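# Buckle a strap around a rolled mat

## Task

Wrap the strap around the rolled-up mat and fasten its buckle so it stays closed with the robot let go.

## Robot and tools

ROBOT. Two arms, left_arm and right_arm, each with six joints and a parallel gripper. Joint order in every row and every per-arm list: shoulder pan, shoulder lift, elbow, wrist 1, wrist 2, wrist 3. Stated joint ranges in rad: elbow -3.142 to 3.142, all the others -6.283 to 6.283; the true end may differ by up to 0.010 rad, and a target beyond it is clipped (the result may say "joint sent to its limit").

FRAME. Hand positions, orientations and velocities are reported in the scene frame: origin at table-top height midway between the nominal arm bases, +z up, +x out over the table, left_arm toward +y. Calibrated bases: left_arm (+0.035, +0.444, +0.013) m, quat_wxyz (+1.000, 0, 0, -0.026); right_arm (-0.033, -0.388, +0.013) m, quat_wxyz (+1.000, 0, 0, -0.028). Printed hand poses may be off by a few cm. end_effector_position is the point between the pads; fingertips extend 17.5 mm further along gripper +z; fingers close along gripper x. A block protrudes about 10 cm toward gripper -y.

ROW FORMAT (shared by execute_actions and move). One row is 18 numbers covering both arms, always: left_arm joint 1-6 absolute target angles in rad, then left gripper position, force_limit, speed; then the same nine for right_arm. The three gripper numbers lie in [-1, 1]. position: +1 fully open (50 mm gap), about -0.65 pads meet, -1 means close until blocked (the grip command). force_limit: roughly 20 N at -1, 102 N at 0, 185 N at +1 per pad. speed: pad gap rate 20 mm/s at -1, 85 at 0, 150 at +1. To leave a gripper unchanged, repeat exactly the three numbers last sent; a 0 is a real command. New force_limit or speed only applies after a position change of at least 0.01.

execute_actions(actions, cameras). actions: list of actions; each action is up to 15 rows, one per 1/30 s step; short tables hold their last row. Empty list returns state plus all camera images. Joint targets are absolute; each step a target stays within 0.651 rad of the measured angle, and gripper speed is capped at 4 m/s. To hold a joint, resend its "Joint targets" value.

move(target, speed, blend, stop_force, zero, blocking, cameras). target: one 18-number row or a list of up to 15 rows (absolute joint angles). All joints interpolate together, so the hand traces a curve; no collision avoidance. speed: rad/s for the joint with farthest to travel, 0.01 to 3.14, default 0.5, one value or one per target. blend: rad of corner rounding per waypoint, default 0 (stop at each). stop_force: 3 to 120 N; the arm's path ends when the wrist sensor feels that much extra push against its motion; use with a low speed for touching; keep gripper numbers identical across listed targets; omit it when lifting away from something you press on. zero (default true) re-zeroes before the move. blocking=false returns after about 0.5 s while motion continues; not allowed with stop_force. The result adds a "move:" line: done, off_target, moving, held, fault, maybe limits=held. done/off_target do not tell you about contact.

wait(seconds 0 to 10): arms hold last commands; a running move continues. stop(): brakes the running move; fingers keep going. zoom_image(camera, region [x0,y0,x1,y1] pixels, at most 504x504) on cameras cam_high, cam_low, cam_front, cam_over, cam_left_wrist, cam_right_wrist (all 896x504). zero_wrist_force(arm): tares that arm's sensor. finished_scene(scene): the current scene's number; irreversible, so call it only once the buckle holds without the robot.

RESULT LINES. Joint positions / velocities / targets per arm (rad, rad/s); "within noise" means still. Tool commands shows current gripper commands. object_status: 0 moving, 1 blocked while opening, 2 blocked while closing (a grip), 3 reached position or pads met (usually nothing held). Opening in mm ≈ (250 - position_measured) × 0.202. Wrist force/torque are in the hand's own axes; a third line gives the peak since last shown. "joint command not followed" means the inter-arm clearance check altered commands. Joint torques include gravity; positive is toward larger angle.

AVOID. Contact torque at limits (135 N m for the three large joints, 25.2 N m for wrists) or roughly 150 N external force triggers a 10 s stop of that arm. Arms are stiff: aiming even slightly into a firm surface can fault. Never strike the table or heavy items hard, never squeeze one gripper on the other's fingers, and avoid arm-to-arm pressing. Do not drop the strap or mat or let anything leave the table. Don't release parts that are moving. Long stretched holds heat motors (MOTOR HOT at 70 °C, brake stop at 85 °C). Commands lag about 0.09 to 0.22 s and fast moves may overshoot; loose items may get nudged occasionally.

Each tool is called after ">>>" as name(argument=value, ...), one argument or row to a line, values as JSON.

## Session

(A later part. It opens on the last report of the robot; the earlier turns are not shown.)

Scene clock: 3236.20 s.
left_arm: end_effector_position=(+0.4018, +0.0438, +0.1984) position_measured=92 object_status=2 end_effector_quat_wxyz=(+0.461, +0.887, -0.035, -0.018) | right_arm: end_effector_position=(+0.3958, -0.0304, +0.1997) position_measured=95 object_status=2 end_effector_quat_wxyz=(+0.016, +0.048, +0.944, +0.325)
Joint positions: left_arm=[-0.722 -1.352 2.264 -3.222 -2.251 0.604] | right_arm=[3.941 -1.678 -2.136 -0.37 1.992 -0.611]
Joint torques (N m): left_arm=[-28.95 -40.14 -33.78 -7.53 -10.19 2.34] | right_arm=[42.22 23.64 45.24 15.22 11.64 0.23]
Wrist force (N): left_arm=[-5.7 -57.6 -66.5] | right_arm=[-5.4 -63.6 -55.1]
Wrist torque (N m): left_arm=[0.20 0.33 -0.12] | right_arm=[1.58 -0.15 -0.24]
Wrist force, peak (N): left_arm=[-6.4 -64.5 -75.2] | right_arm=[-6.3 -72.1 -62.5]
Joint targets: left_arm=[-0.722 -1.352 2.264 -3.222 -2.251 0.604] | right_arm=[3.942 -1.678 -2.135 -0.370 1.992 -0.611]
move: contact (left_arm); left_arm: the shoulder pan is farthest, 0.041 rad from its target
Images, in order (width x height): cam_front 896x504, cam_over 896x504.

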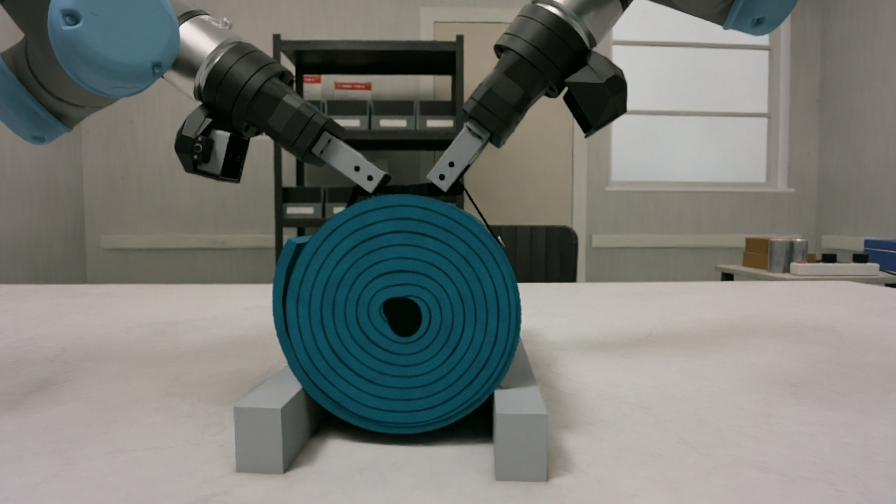

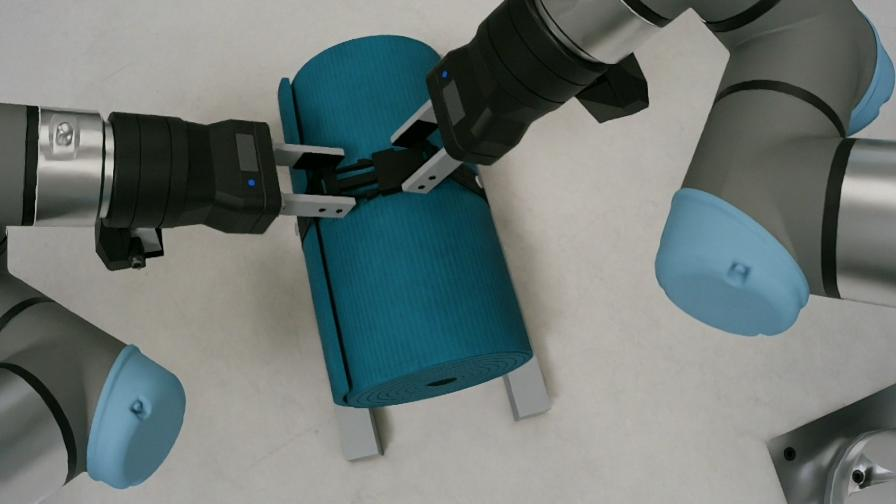

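>>> move(
  target=[
    [-0.7067,-1.3611,2.2733,-3.2137,-2.2623,0.6186,-0.98,0.7,-1,3.9415,-1.6781,-2.1355,-0.3702,1.9922,-0.6111,-0.98,0.7,-1],
    [-0.7037,-1.3585,2.2691,-3.2103,-2.2643,0.6214,-0.98,0.7,-1,3.9415,-1.6781,-2.1355,-0.3702,1.9922,-0.6111,-0.98,0.7,-1],
  ],
  speed=0.03,
  cameras=["cam_front","cam_over","cam_left_wrist","cam_right_wrist"],
)

>>> zoom_image(
  camera="cam_front",
  region=[340, 150, 460, 220],
)

>>> zoom_image(
  camera="cam_over",
  region=[290, 120, 450, 220],
)

>>> zoom_image(
  camera="cam_left_wrist",
  region=[390, 240, 570, 350],
)

>>> zoom_image(
  camera="cam_right_wrist",
  region=[390, 220, 570, 330],
)

Scene clock: 3272.03 s.
left_arm: end_effector_position=(+0.4041, +0.0518, +0.1987) position_measured=92 object_status=2 end_effector_quat_wxyz=(+0.461, +0.886, -0.036, -0.018) | right_arm: end_effector_position=(+0.3958, -0.0304, +0.1997) position_measured=95 object_status=2 end_effector_quat_wxyz=(+0.016, +0.048, +0.944, +0.325)
Joint positions: left_arm=[-0.704 -1.358 2.269 -3.21 -2.264 0.622] | right_arm=[3.942 -1.678 -2.135 -0.37 1.992 -0.611]
Joint torques (N m): left_arm=[-3.46 -30.75 -14.5 -4.34 -1.68 0.2] | right_arm=[-6.54 26.8 12.3 3.18 -1.53 0.25]
Wrist force (N): left_arm=[-2.1 -5.5 1.4] | right_arm=[2.8 -3.1 0.3]
Wrist torque (N m): left_arm=[-0.30 0.47 -0.25] | right_arm=[-0.08 -0.42 -0.20]
Wrist force, peak (N): left_arm=[-6.0 -58.0 -66.6] | right_arm=[-5.3 -64.2 -55.1]
Joint targets: left_arm=[-0.704 -1.359 2.269 -3.210 -2.264 0.621] | right_arm=[3.942 -1.678 -2.135 -0.370 1.992 -0.611]
move: done
Images, in order (width x height): cam_front 896x504, cam_over 896x504, cam_left_wrist 896x504, cam_right_wrist 896x504.

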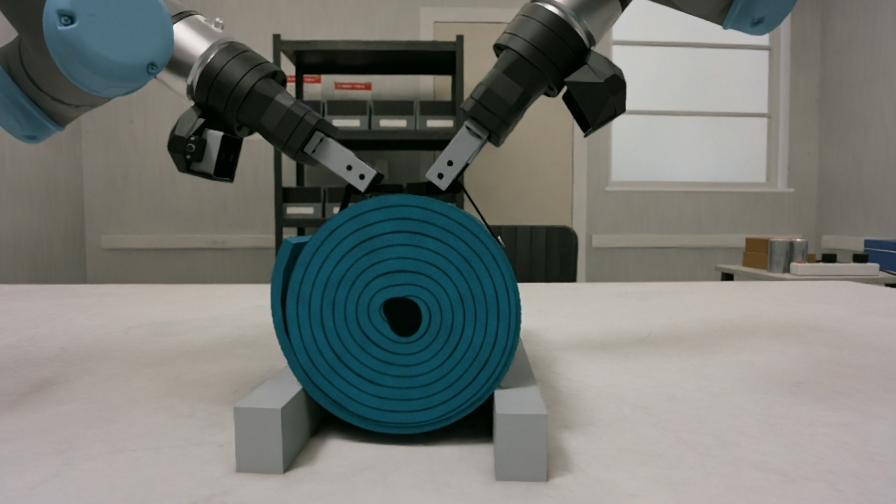

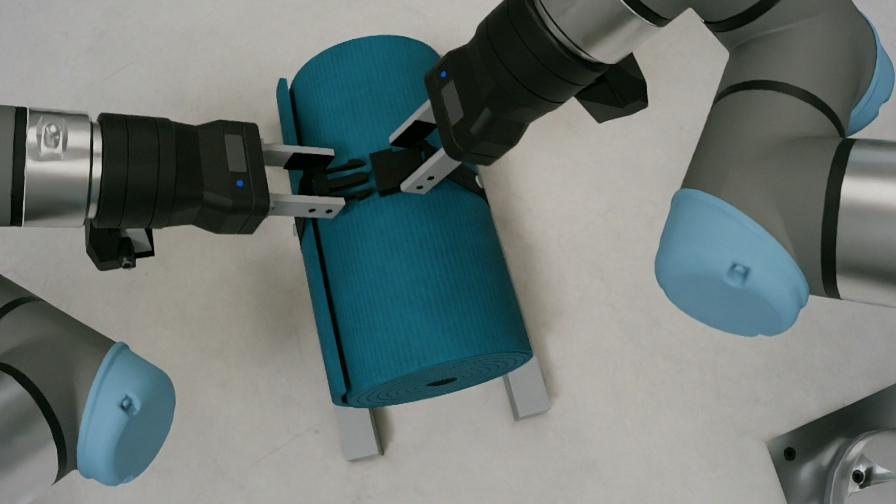

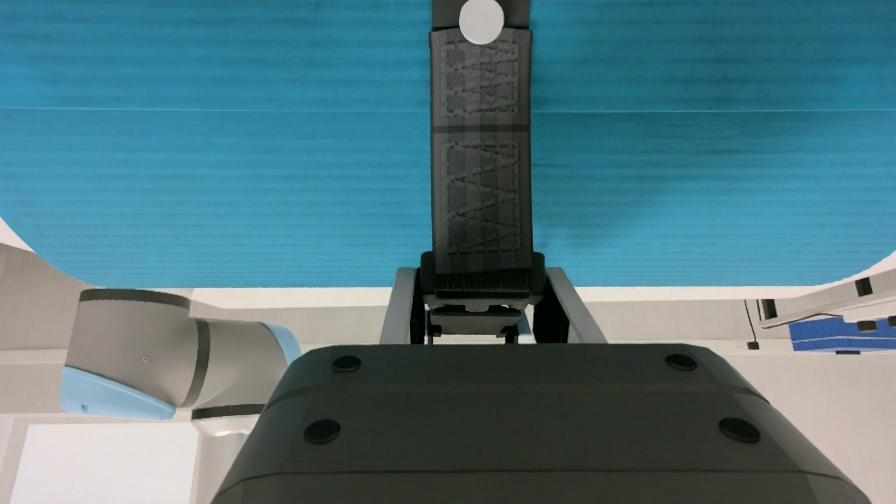

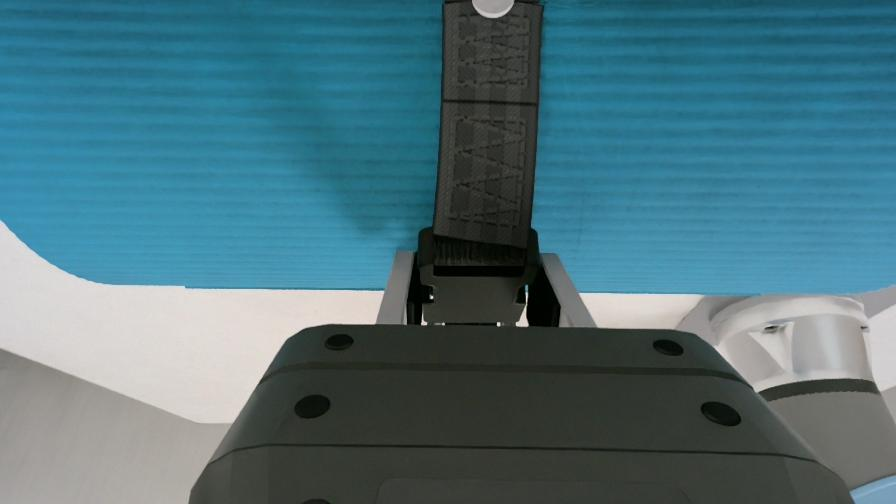

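Scaled by 4.200.

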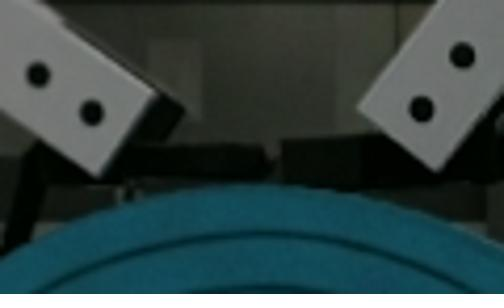

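Scaled by 3.150.

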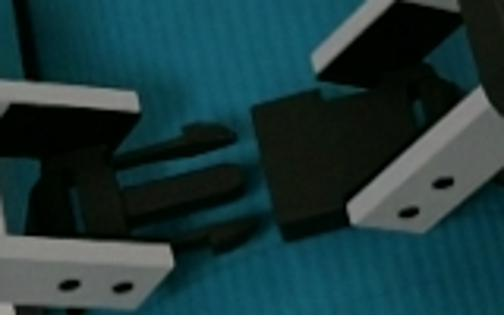

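Scaled by 2.800.

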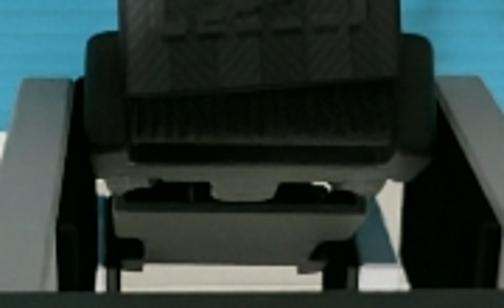

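Scaled by 2.800.

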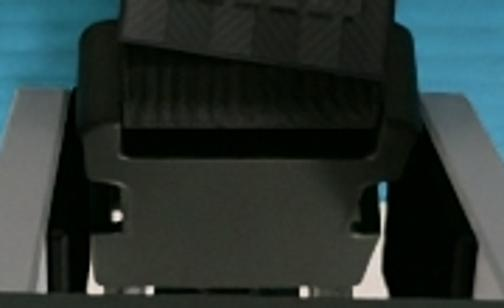

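>>> zoom_image(
  camera="cam_front",
  region=[370, 165, 470, 215],
)

Scaled by 5.040.

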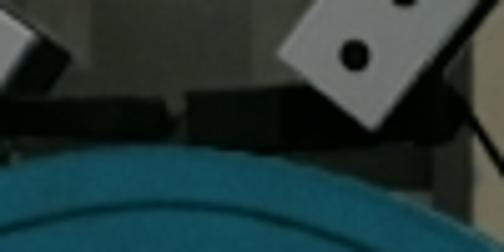

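>>> move(
  target=[
    [-0.7599,-1.3262,2.2338,-3.2403,-2.2262,0.5681,-0.98,0.7,-1,3.9415,-1.6781,-2.1355,-0.3702,1.9922,-0.6111,-0.98,0.7,-1],
  ],
  speed=0.02,
  stop_force=30,
  cameras=["cam_front","cam_over"],
)

>>> zoom_image(
  camera="cam_front",
  region=[370, 165, 470, 215],
)

>>> zoom_image(
  camera="cam_over",
  region=[290, 120, 450, 220],
)

Scene clock: 3281.03 s.
left_arm: end_effector_position=(+0.4038, +0.0453, +0.1985) position_measured=92 object_status=2 end_effector_quat_wxyz=(+0.461, +0.886, -0.035, -0.018) | right_arm: end_effector_position=(+0.3958, -0.0304, +0.1997) position_measured=95 object_status=2 end_effector_quat_wxyz=(+0.016, +0.048, +0.944, +0.325)
Joint positions: left_arm=[-0.716 -1.351 2.261 -3.217 -2.256 0.61] | right_arm=[3.941 -1.678 -2.136 -0.37 1.992 -0.611]
Joint torques (N m): left_arm=[-4.66 -40.14 -20.99 -4.02 -5.81 2.38] | right_arm=[20.9 29.81 40.55 9.39 8.2 0.18]
Wrist force (N): left_arm=[-4.1 -27.2 -25.2] | right_arm=[0.1 -29.9 -21.0]
Wrist torque (N m): left_arm=[-0.29 0.45 -0.13] | right_arm=[0.07 -0.44 -0.17]
Wrist force, peak (N): left_arm=[-3.0 -30.5 -28.8] | right_arm=[1.0 -32.9 -24.1]
Joint targets: left_arm=[-0.716 -1.351 2.261 -3.217 -2.256 0.610] | right_arm=[3.942 -1.678 -2.135 -0.370 1.992 -0.611]
move: contact (left_arm); left_arm: the shoulder pan is farthest, 0.044 rad from its target
Images, in order (width x height): cam_front 896x504, cam_over 896x504.

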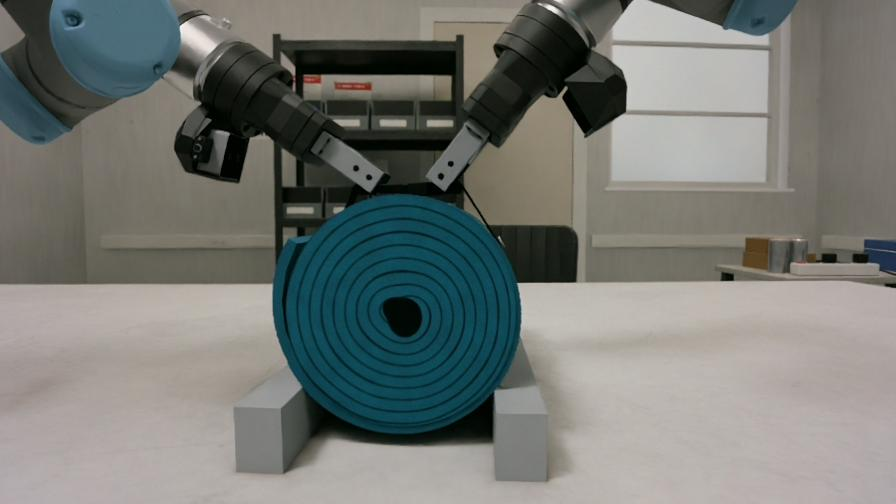

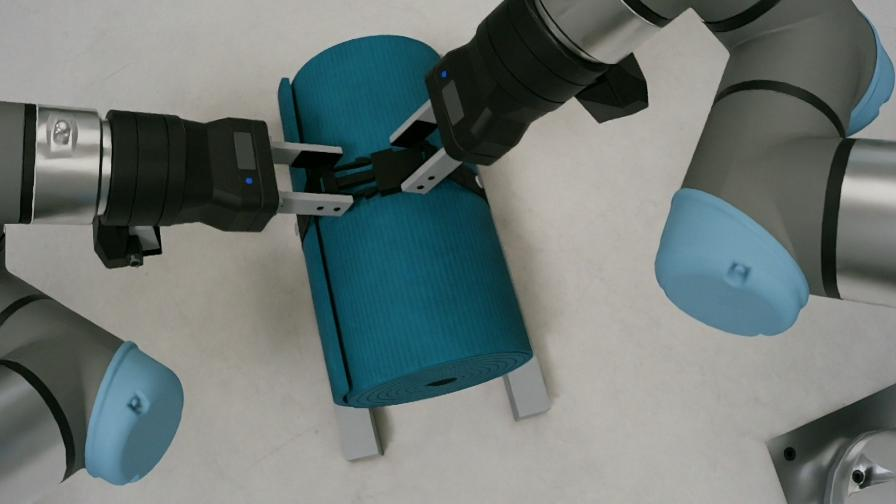

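Scaled by 5.040.

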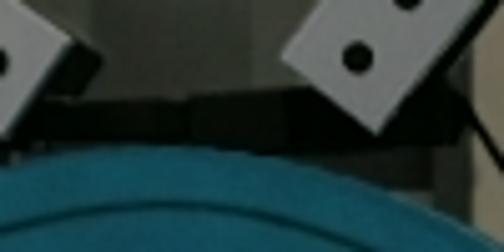

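Scaled by 3.150.

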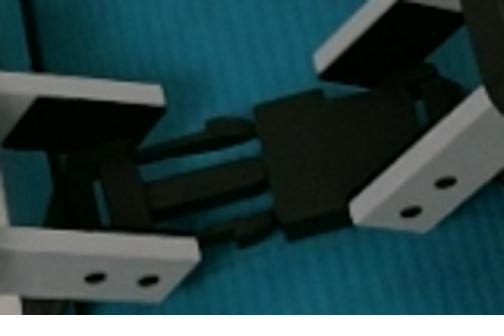

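>>> zoom_image(
  camera="cam_over",
  region=[335, 140, 405, 205],
)

>>> wait(
  seconds=0,
  cameras=["cam_left_wrist","cam_right_wrist","cam_high","cam_low"],
)

>>> zoom_image(
  camera="cam_left_wrist",
  region=[410, 260, 550, 345],
)

>>> zoom_image(
  camera="cam_right_wrist",
  region=[410, 245, 550, 330],
)

>>> zoom_image(
  camera="cam_high",
  region=[410, 150, 510, 230],
)

Scaled by 7.200.

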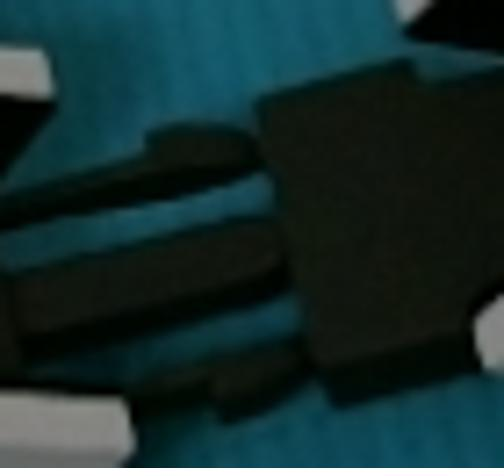

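Scene clock: 3321.50 s.
left_arm: end_effector_position=(+0.4038, +0.0453, +0.1985) position_measured=92 object_status=2 end_effector_quat_wxyz=(+0.461, +0.886, -0.035, -0.018) | right_arm: end_effector_position=(+0.3958, -0.0304, +0.1997) position_measured=95 object_status=2 end_effector_quat_wxyz=(+0.016, +0.048, +0.944, +0.325)
Joint positions: left_arm=[-0.716 -1.351 2.261 -3.217 -2.256 0.61] | right_arm=[3.942 -1.678 -2.135 -0.37 1.992 -0.611]
Joint torques (N m): left_arm=[-4.54 -39.9 -22.98 -4.8 -5.35 2.13] | right_arm=[20.77 32.42 40.63 9.29 8.23 0.07]
Wrist force (N): left_arm=[-4.0 -27.2 -25.3] | right_arm=[0.2 -29.8 -20.9]
Wrist torque (N m): left_arm=[-0.28 0.42 -0.13] | right_arm=[0.11 -0.46 -0.17]
Wrist force, peak (N): left_arm=[-4.1 -27.4 -25.4] | right_arm=[-0.1 -30.1 -21.1]
Joint targets: left_arm=[-0.716 -1.351 2.261 -3.217 -2.256 0.610] | right_arm=[3.942 -1.678 -2.135 -0.370 1.992 -0.611]
Tool commands: left_gripper/position=-0.98 left_gripper/force_limit=+0.7 left_gripper/speed=-1.0 right_gripper/position=-0.98 right_gripper/force_limit=+0.7 right_gripper/speed=-1.0
Images, in order (width x height): cam_high 896x504, cam_low 896x504, cam_left_wrist 896x504, cam_right_wrist 896x504.

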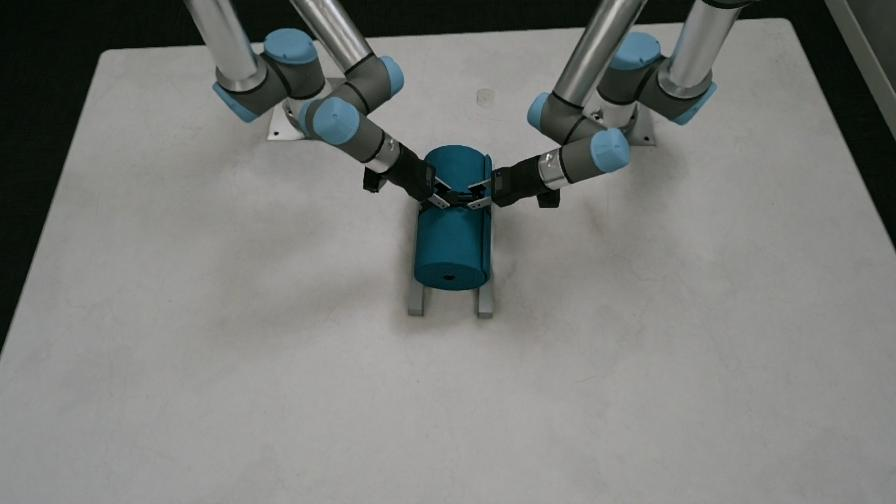

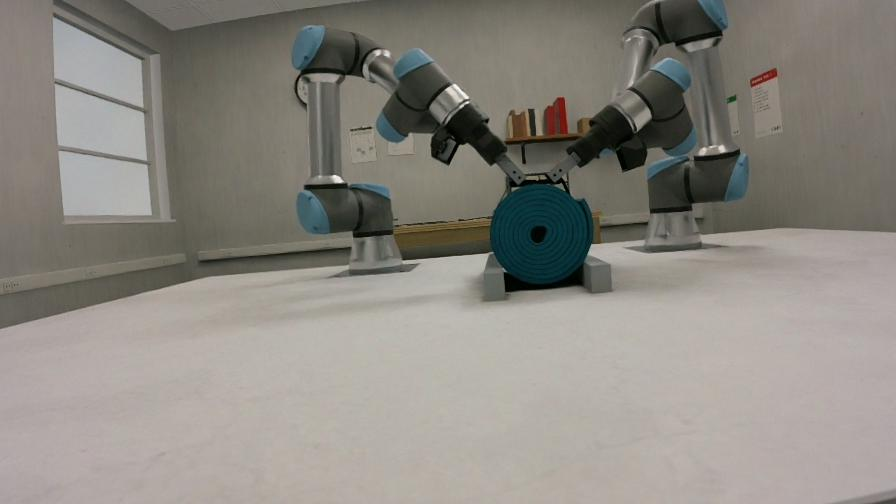

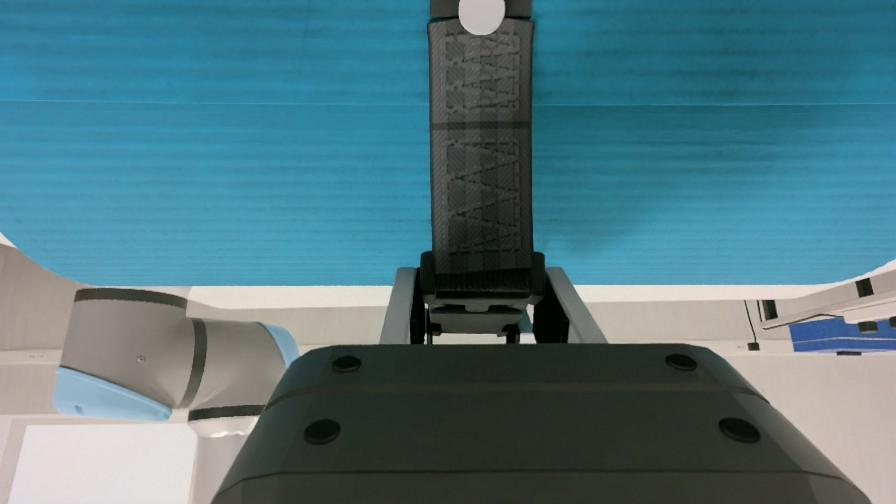

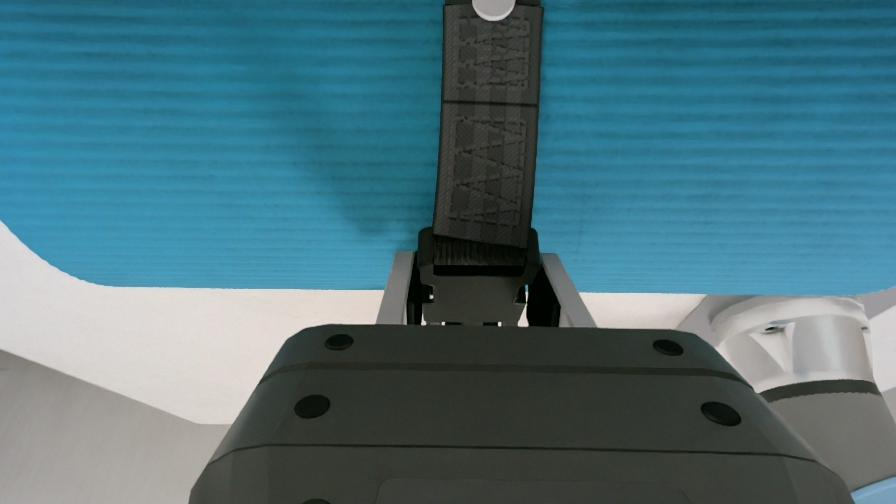

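Scaled by 3.600.

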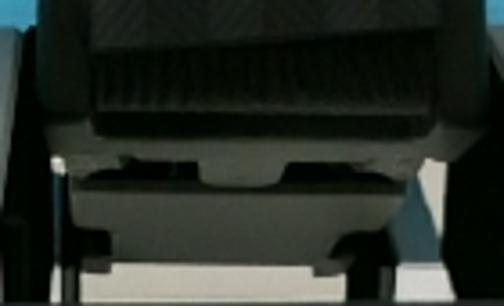

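Scaled by 3.600.

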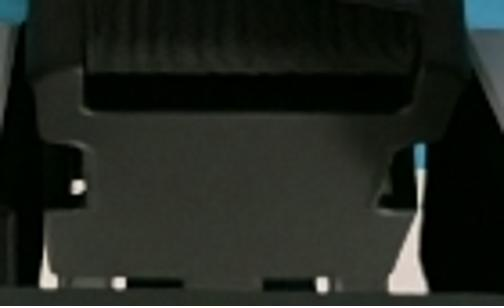

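Scaled by 5.040.

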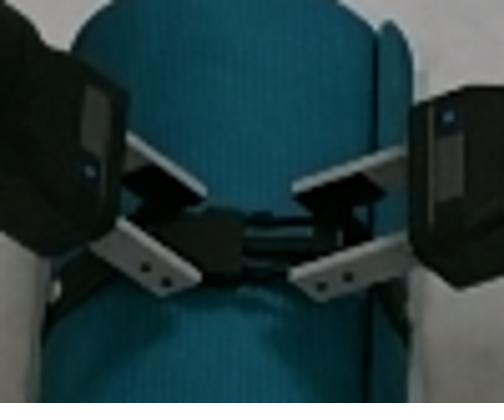

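>>> move(
  target=[
    [-0.7037,-1.3585,2.2691,-3.2103,-2.2643,0.6214,-0.98,0.7,-1,3.9415,-1.6781,-2.1355,-0.3702,1.9922,-0.6111,-0.98,0.7,-1],
  ],
  speed=0.03,
  cameras=["cam_front","cam_over","cam_low"],
)

>>> zoom_image(
  camera="cam_front",
  region=[375, 172, 425, 200],
)

>>> zoom_image(
  camera="cam_front",
  region=[400, 172, 470, 211],
)

>>> zoom_image(
  camera="cam_over",
  region=[335, 140, 405, 205],
)

>>> zoom_image(
  camera="cam_low",
  region=[500, 150, 580, 200],
)

Scene clock: 3349.40 s.
left_arm: end_effector_position=(+0.4041, +0.0519, +0.1987) position_measured=92 object_status=2 end_effector_quat_wxyz=(+0.461, +0.886, -0.036, -0.018) | right_arm: end_effector_position=(+0.3958, -0.0303, +0.1997) position_measured=95 object_status=2 end_effector_quat_wxyz=(+0.016, +0.048, +0.944, +0.325)
Joint positions: left_arm=[-0.703 -1.359 2.269 -3.21 -2.264 0.622] | right_arm=[3.942 -1.678 -2.135 -0.37 1.992 -0.611]
Joint torques (N m): left_arm=[-4.28 -29.56 -18.21 -2.97 -1.72 0.57] | right_arm=[-6.6 34.85 13.94 3.06 -1.52 -0.01]
Wrist force (N): left_arm=[-2.0 -5.6 1.1] | right_arm=[1.7 -4.5 -0.1]
Wrist torque (N m): left_arm=[-0.36 0.47 -0.24] | right_arm=[-0.33 -0.24 -0.19]
Wrist force, peak (N): left_arm=[-4.0 -27.2 -25.6] | right_arm=[0.2 -30.1 -21.1]
Joint targets: left_arm=[-0.704 -1.359 2.269 -3.210 -2.264 0.621] | right_arm=[3.942 -1.678 -2.135 -0.370 1.992 -0.611]
move: done
Images, in order (width x height): cam_low 896x504, cam_front 896x504, cam_over 896x504.

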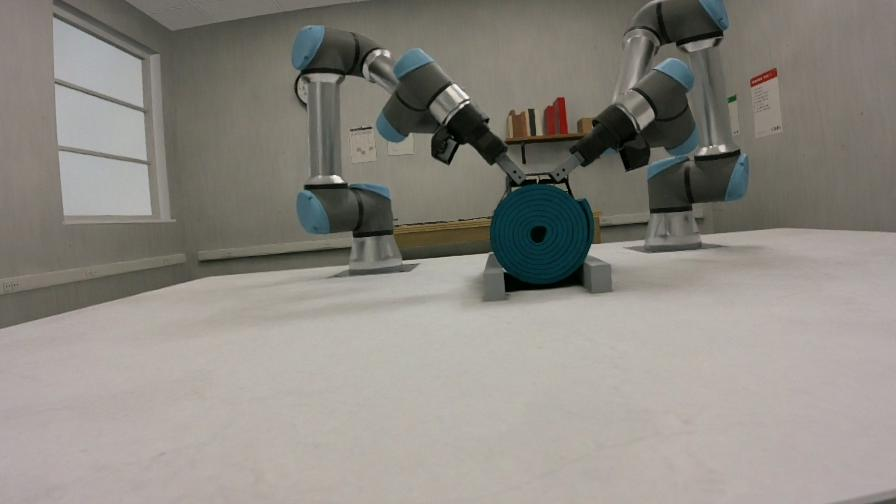

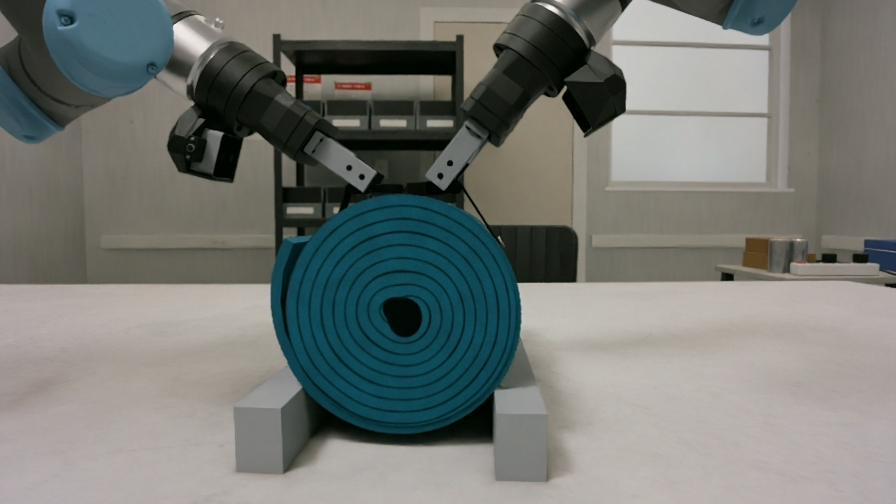

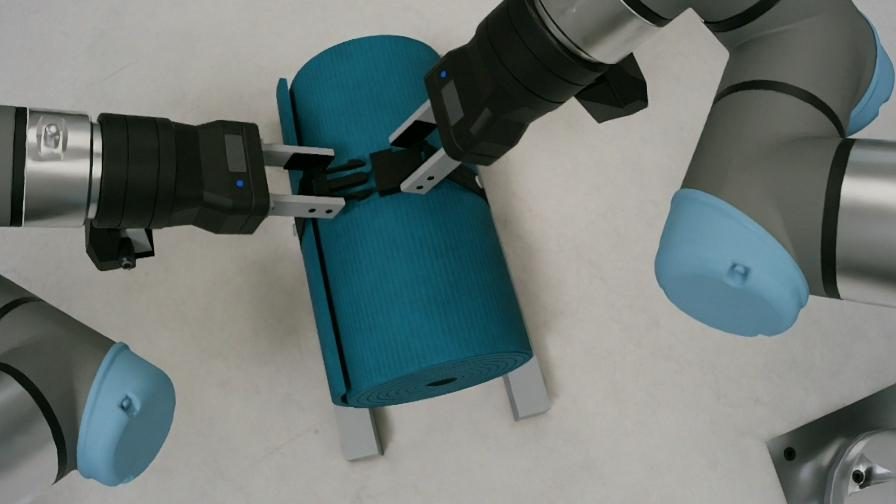

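Scaled by 10.080.

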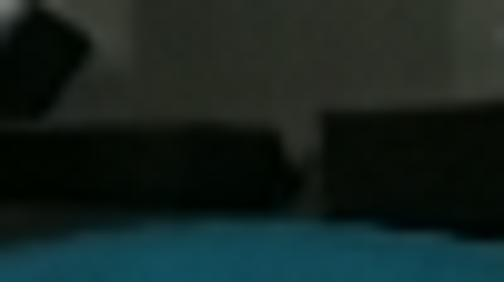

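Scaled by 7.200.

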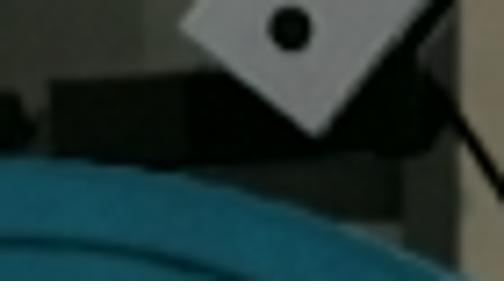

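Scaled by 7.200.

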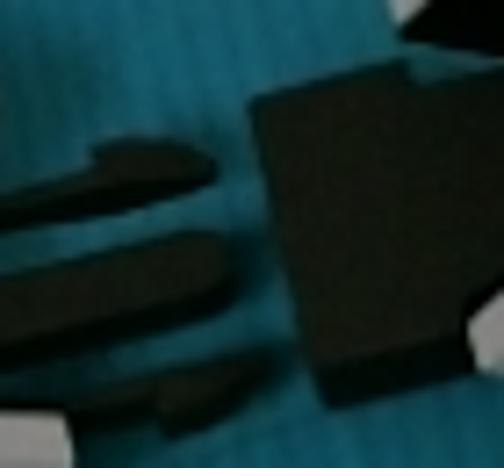

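Scaled by 6.300.

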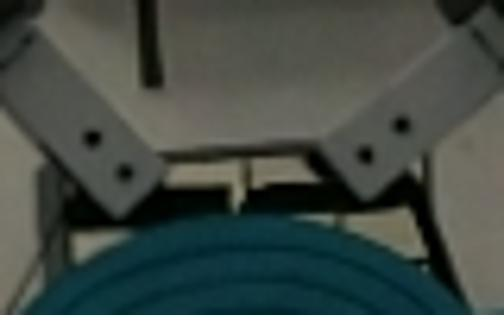

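>>> move(
  target=[
    [-0.7024,-1.3628,2.2646,-3.2008,-2.2653,0.6223,-0.98,0.7,-1,3.9201,-1.6963,-2.1652,-0.2675,2.0434,-0.6037,-0.98,0.7,-1],
  ],
  speed=0.05,
  stop_force=15,
  cameras=["cam_front","cam_over","cam_low"],
)

>>> zoom_image(
  camera="cam_front",
  region=[375, 165, 425, 200],
)

>>> zoom_image(
  camera="cam_front",
  region=[370, 165, 470, 211],
)

>>> zoom_image(
  camera="cam_over",
  region=[335, 140, 405, 205],
)

Scene clock: 3379.60 s.
left_arm: end_effector_position=(+0.4050, +0.0516, +0.2012) position_measured=92 object_status=2 end_effector_quat_wxyz=(+0.461, +0.886, -0.035, -0.019) | right_arm: end_effector_position=(+0.3959, -0.0303, +0.2007) position_measured=95 object_status=2 end_effector_quat_wxyz=(+0.018, +0.047, +0.932, +0.358)
Joint positions: left_arm=[-0.702 -1.363 2.265 -3.201 -2.265 0.622] | right_arm=[3.92 -1.696 -2.165 -0.268 2.043 -0.604]
Joint torques (N m): left_arm=[5.72 -31.84 -18.17 -5.97 -2.81 2.07] | right_arm=[5.97 36.59 30.6 3.23 -1.47 -0.56]
Wrist force (N): left_arm=[-2.4 -6.5 1.8] | right_arm=[1.6 -5.0 0.0]
Wrist torque (N m): left_arm=[-0.36 0.50 -0.25] | right_arm=[-0.32 -0.20 -0.31]
Wrist force, peak (N): left_arm=[-2.4 -6.8 1.9] | right_arm=[1.6 -5.4 0.1]
Joint targets: left_arm=[-0.702 -1.363 2.265 -3.201 -2.265 0.622] | right_arm=[3.920 -1.696 -2.165 -0.268 2.043 -0.604]
move: done
Images, in order (width x height): cam_low 896x504, cam_front 896x504, cam_over 896x504.

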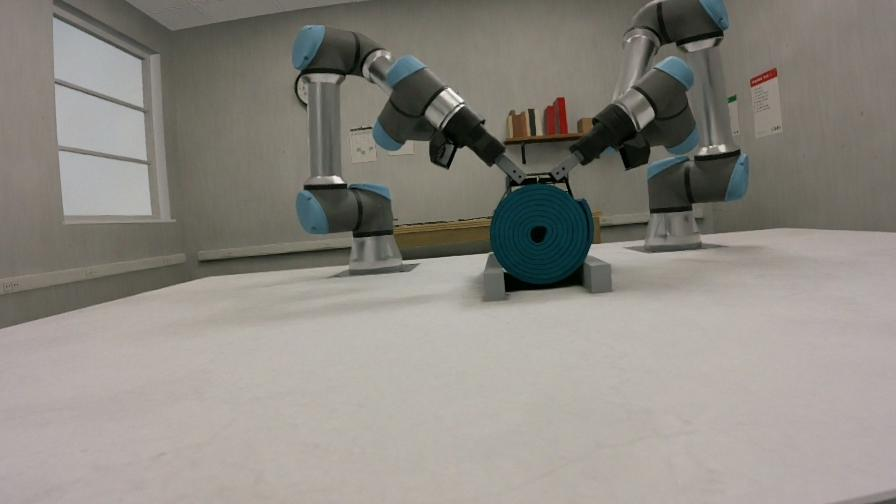

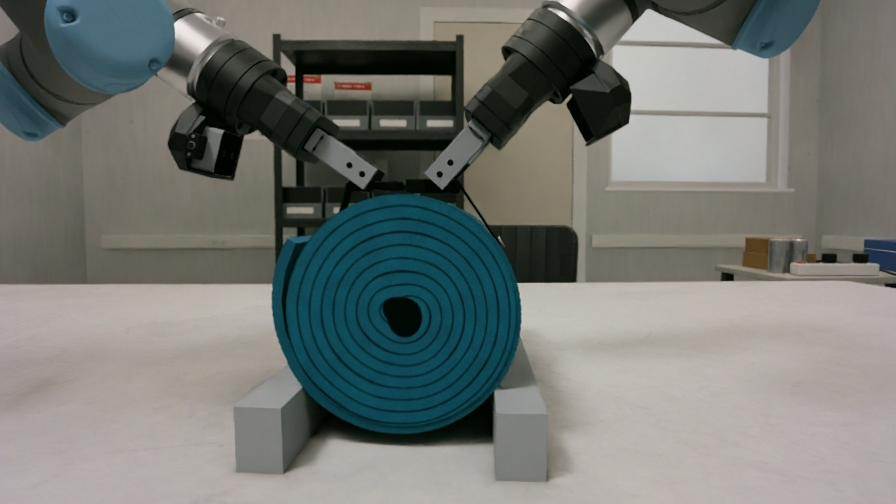

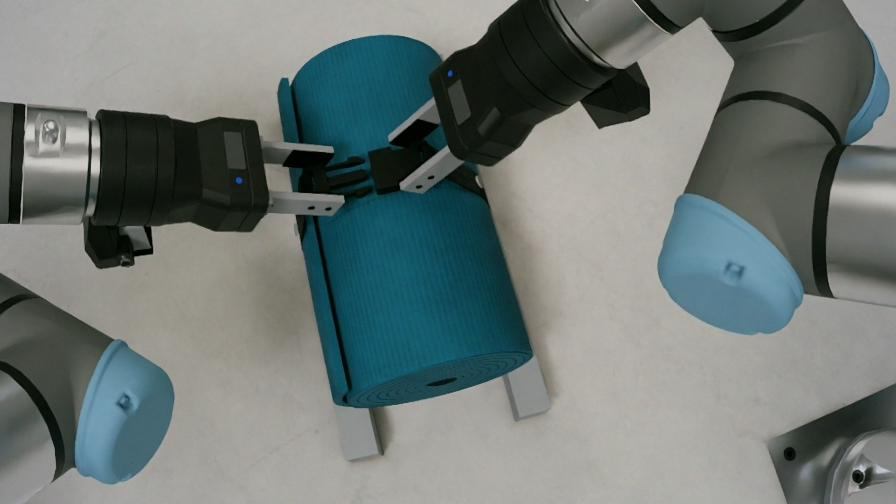

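Scaled by 10.080.

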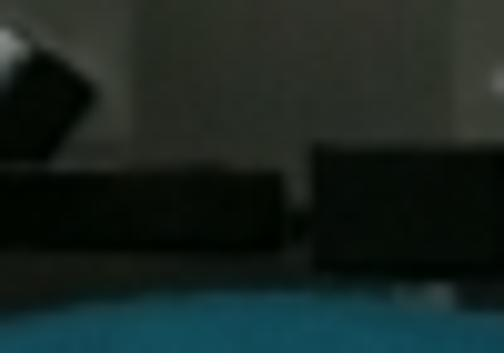

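Scaled by 5.040.

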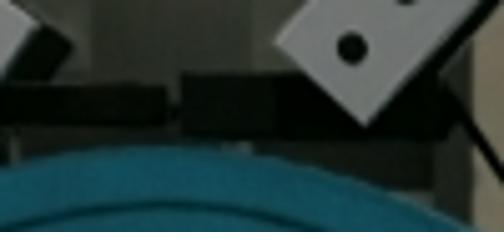

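Scaled by 7.200.

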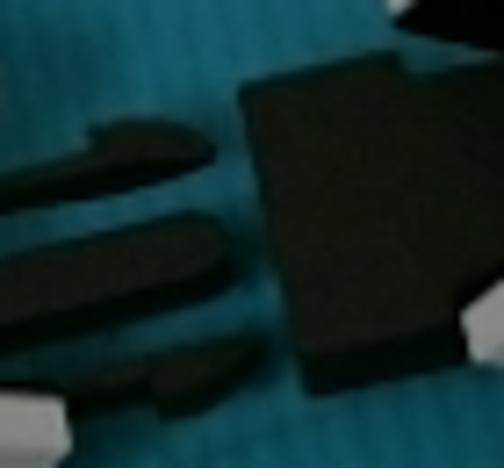

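>>> move(
  target=[
    [-0.7012,-1.3618,2.2630,-3.1995,-2.2661,0.6234,-0.98,0.7,-1,3.9201,-1.6963,-2.1652,-0.2675,2.0434,-0.6037,-0.98,0.7,-1],
    [-0.7569,-1.3293,2.2282,-3.2301,-2.2282,0.5711,-0.98,0.7,-1,3.9201,-1.6963,-2.1652,-0.2675,2.0434,-0.6037,-0.98,0.7,-1],
  ],
  speed=0.02,
  stop_force=30,
  cameras=["cam_front","cam_over"],
)

>>> zoom_image(
  camera="cam_front",
  region=[375, 165, 425, 200],
)

>>> zoom_image(
  camera="cam_over",
  region=[335, 140, 405, 205],
)

Scene clock: 3390.10 s.
left_arm: end_effector_position=(+0.4033, +0.0216, +0.2010) position_measured=92 object_status=2 end_effector_quat_wxyz=(+0.461, +0.886, -0.035, -0.018) | right_arm: end_effector_position=(+0.3959, -0.0303, +0.2007) position_measured=95 object_status=2 end_effector_quat_wxyz=(+0.018, +0.047, +0.932, +0.358)
Joint positions: left_arm=[-0.757 -1.329 2.228 -3.23 -2.228 0.571] | right_arm=[3.92 -1.696 -2.165 -0.268 2.043 -0.604]
Joint torques (N m): left_arm=[12.01 -40.02 -23.39 -5.51 0.33 2.44] | right_arm=[20.86 33.18 13.32 5.41 10.13 -0.55]
Wrist force (N): left_arm=[-23.3 -18.5 -9.1] | right_arm=[-18.9 -18.0 -7.5]
Wrist torque (N m): left_arm=[-0.34 -0.12 0.03] | right_arm=[-0.54 -0.66 -0.25]
Wrist force, peak (N): left_arm=[-19.0 -23.1 -15.0] | right_arm=[-14.8 -21.3 -13.9]
Joint targets: left_arm=[-0.757 -1.329 2.228 -3.230 -2.228 0.571] | right_arm=[3.920 -1.696 -2.165 -0.268 2.043 -0.604]
move: done
Images, in order (width x height): cam_front 896x504, cam_over 896x504.

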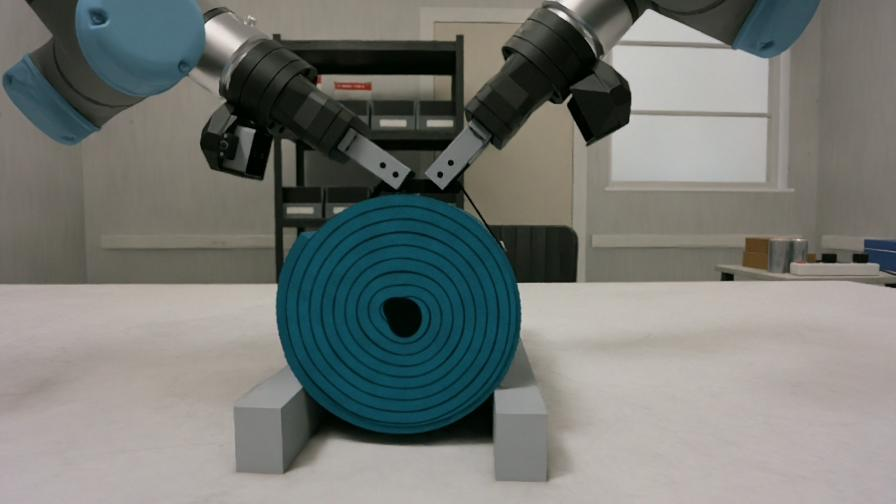

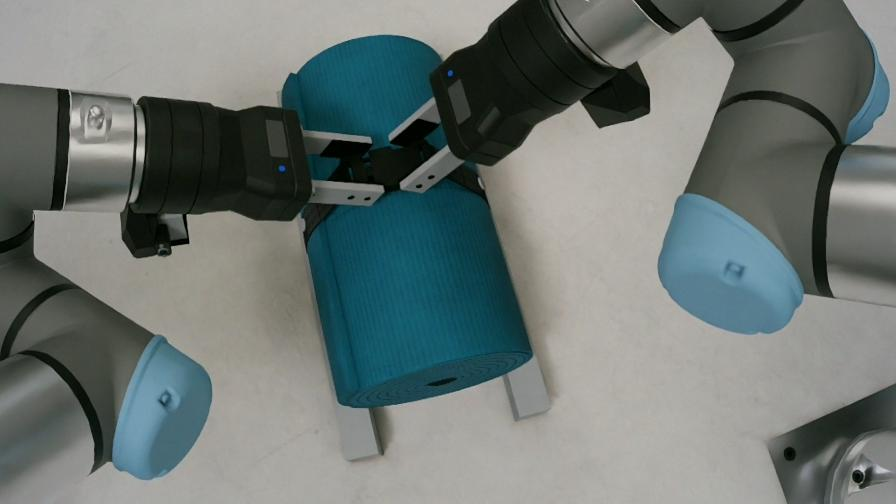

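Scaled by 10.080.

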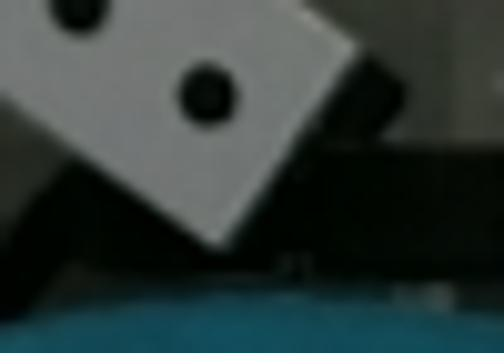

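Scaled by 7.200.

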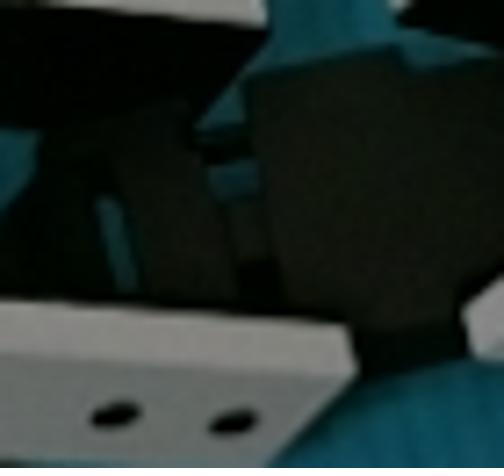

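>>> move(
  target=[
    [-0.7587,-1.3306,2.2306,-3.2324,-2.2269,0.5697,-0.98,0.7,-1,3.9201,-1.6963,-2.1652,-0.2675,2.0434,-0.6037,-0.98,0.7,-1],
  ],
  speed=0.02,
  cameras=[],
)

Scene clock: 3397.70 s.
left_arm: end_effector_position=(+0.4023, +0.0216, +0.2010) position_measured=92 object_status=2 end_effector_quat_wxyz=(+0.461, +0.886, -0.036, -0.018) | right_arm: end_effector_position=(+0.3958, -0.0303, +0.2007) position_measured=95 object_status=2 end_effector_quat_wxyz=(+0.018, +0.047, +0.932, +0.358)
Joint positions: left_arm=[-0.759 -1.331 2.231 -3.232 -2.227 0.57] | right_arm=[3.92 -1.696 -2.165 -0.267 2.044 -0.604]
Joint torques (N m): left_arm=[-9.78 -41.07 -18.48 -7.75 -0.53 -2.42] | right_arm=[10.21 28.68 14.39 5.47 5.11 -0.47]
Wrist force (N): left_arm=[-7.4 -14.8 -5.6] | right_arm=[-3.4 -13.9 -4.1]
Wrist torque (N m): left_arm=[-0.35 0.35 -0.09] | right_arm=[-0.46 -0.34 -0.29]
Wrist force, peak (N): left_arm=[-23.4 -18.7 -9.1] | right_arm=[-18.9 -18.1 -7.3]
Joint targets: left_arm=[-0.759 -1.331 2.231 -3.232 -2.227 0.570] | right_arm=[3.920 -1.696 -2.165 -0.268 2.043 -0.604]
move: done
No camera images: "cameras" was empty.

>>> move(
  target=[
    [-0.7735,-1.3230,2.2228,-3.2407,-2.2168,0.5561,-0.98,0.7,-1,3.9201,-1.6963,-2.1652,-0.2675,2.0434,-0.6037,-0.98,0.7,-1],
  ],
  speed=0.02,
  stop_force=50,
  cameras=["cam_front","cam_over"],
)

>>> zoom_image(
  camera="cam_over",
  region=[335, 130, 425, 205],
)

>>> zoom_image(
  camera="cam_front",
  region=[350, 155, 470, 211],
)

Scene clock: 3404.40 s.
left_arm: end_effector_position=(+0.4013, +0.0159, +0.2009) position_measured=92 object_status=2 end_effector_quat_wxyz=(+0.461, +0.886, -0.035, -0.018) | right_arm: end_effector_position=(+0.3959, -0.0303, +0.2006) position_measured=95 object_status=2 end_effector_quat_wxyz=(+0.018, +0.047, +0.932, +0.358)
Joint positions: left_arm=[-0.77 -1.325 2.225 -3.239 -2.219 0.559] | right_arm=[3.92 -1.696 -2.165 -0.267 2.043 -0.604]
Joint torques (N m): left_arm=[-17.15 -41.91 -26.47 -5.9 -8.81 2.08] | right_arm=[27.67 23.31 50.86 12.95 9.8 -0.55]
Wrist force (N): left_arm=[2.0 -45.0 -46.9] | right_arm=[4.4 -50.1 -37.3]
Wrist torque (N m): left_arm=[-0.23 -0.10 0.17] | right_arm=[0.33 0.30 -0.93]
Wrist force, peak (N): left_arm=[2.7 -49.4 -52.8] | right_arm=[4.9 -55.4 -42.9]
Joint targets: left_arm=[-0.770 -1.325 2.225 -3.239 -2.219 0.559] | right_arm=[3.920 -1.696 -2.165 -0.268 2.043 -0.604]
move: contact (left_arm)
Images, in order (width x height): cam_front 896x504, cam_over 896x504.

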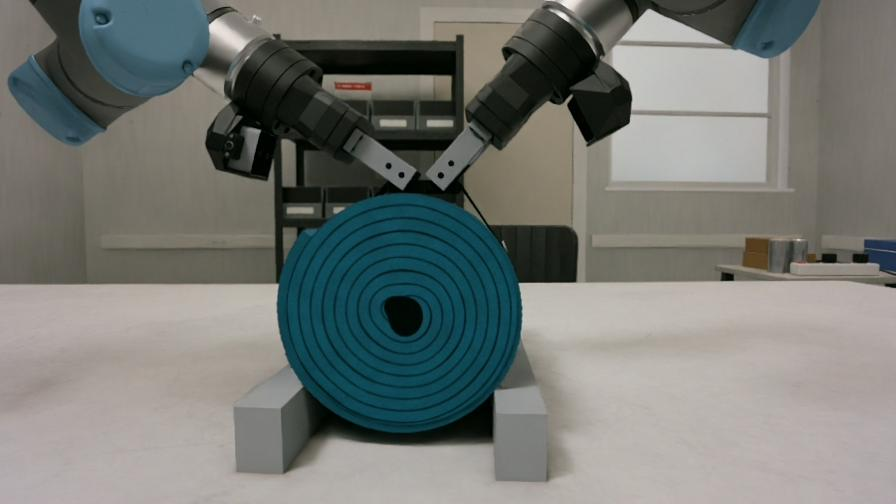

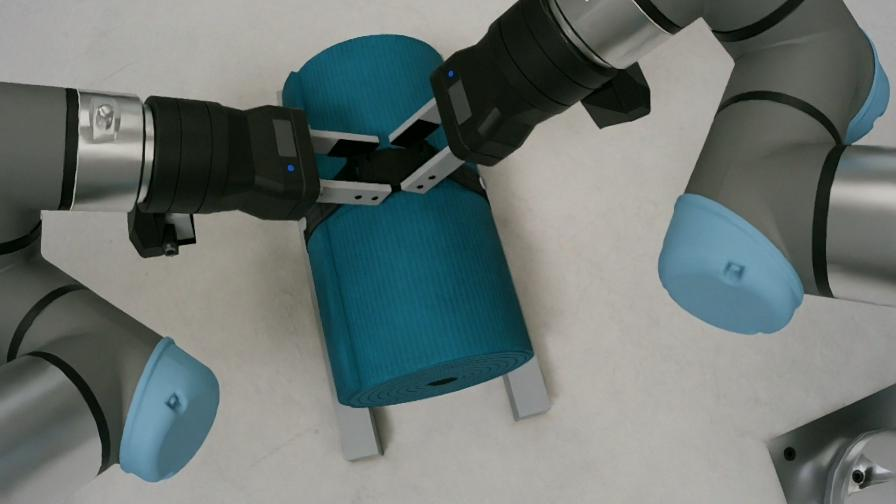

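Scaled by 5.600.

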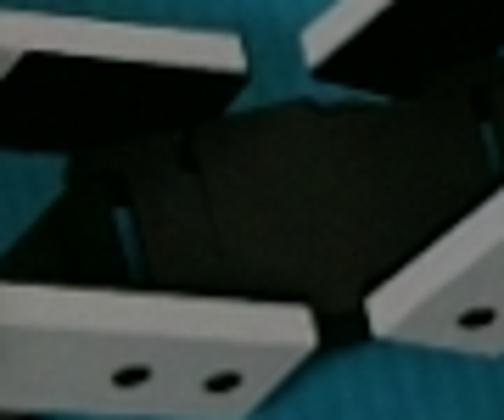

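Scaled by 4.200.

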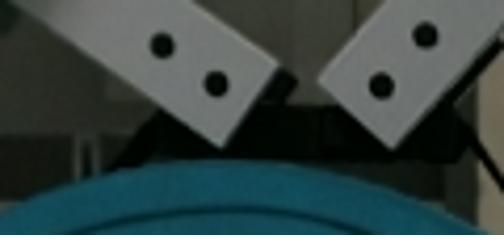

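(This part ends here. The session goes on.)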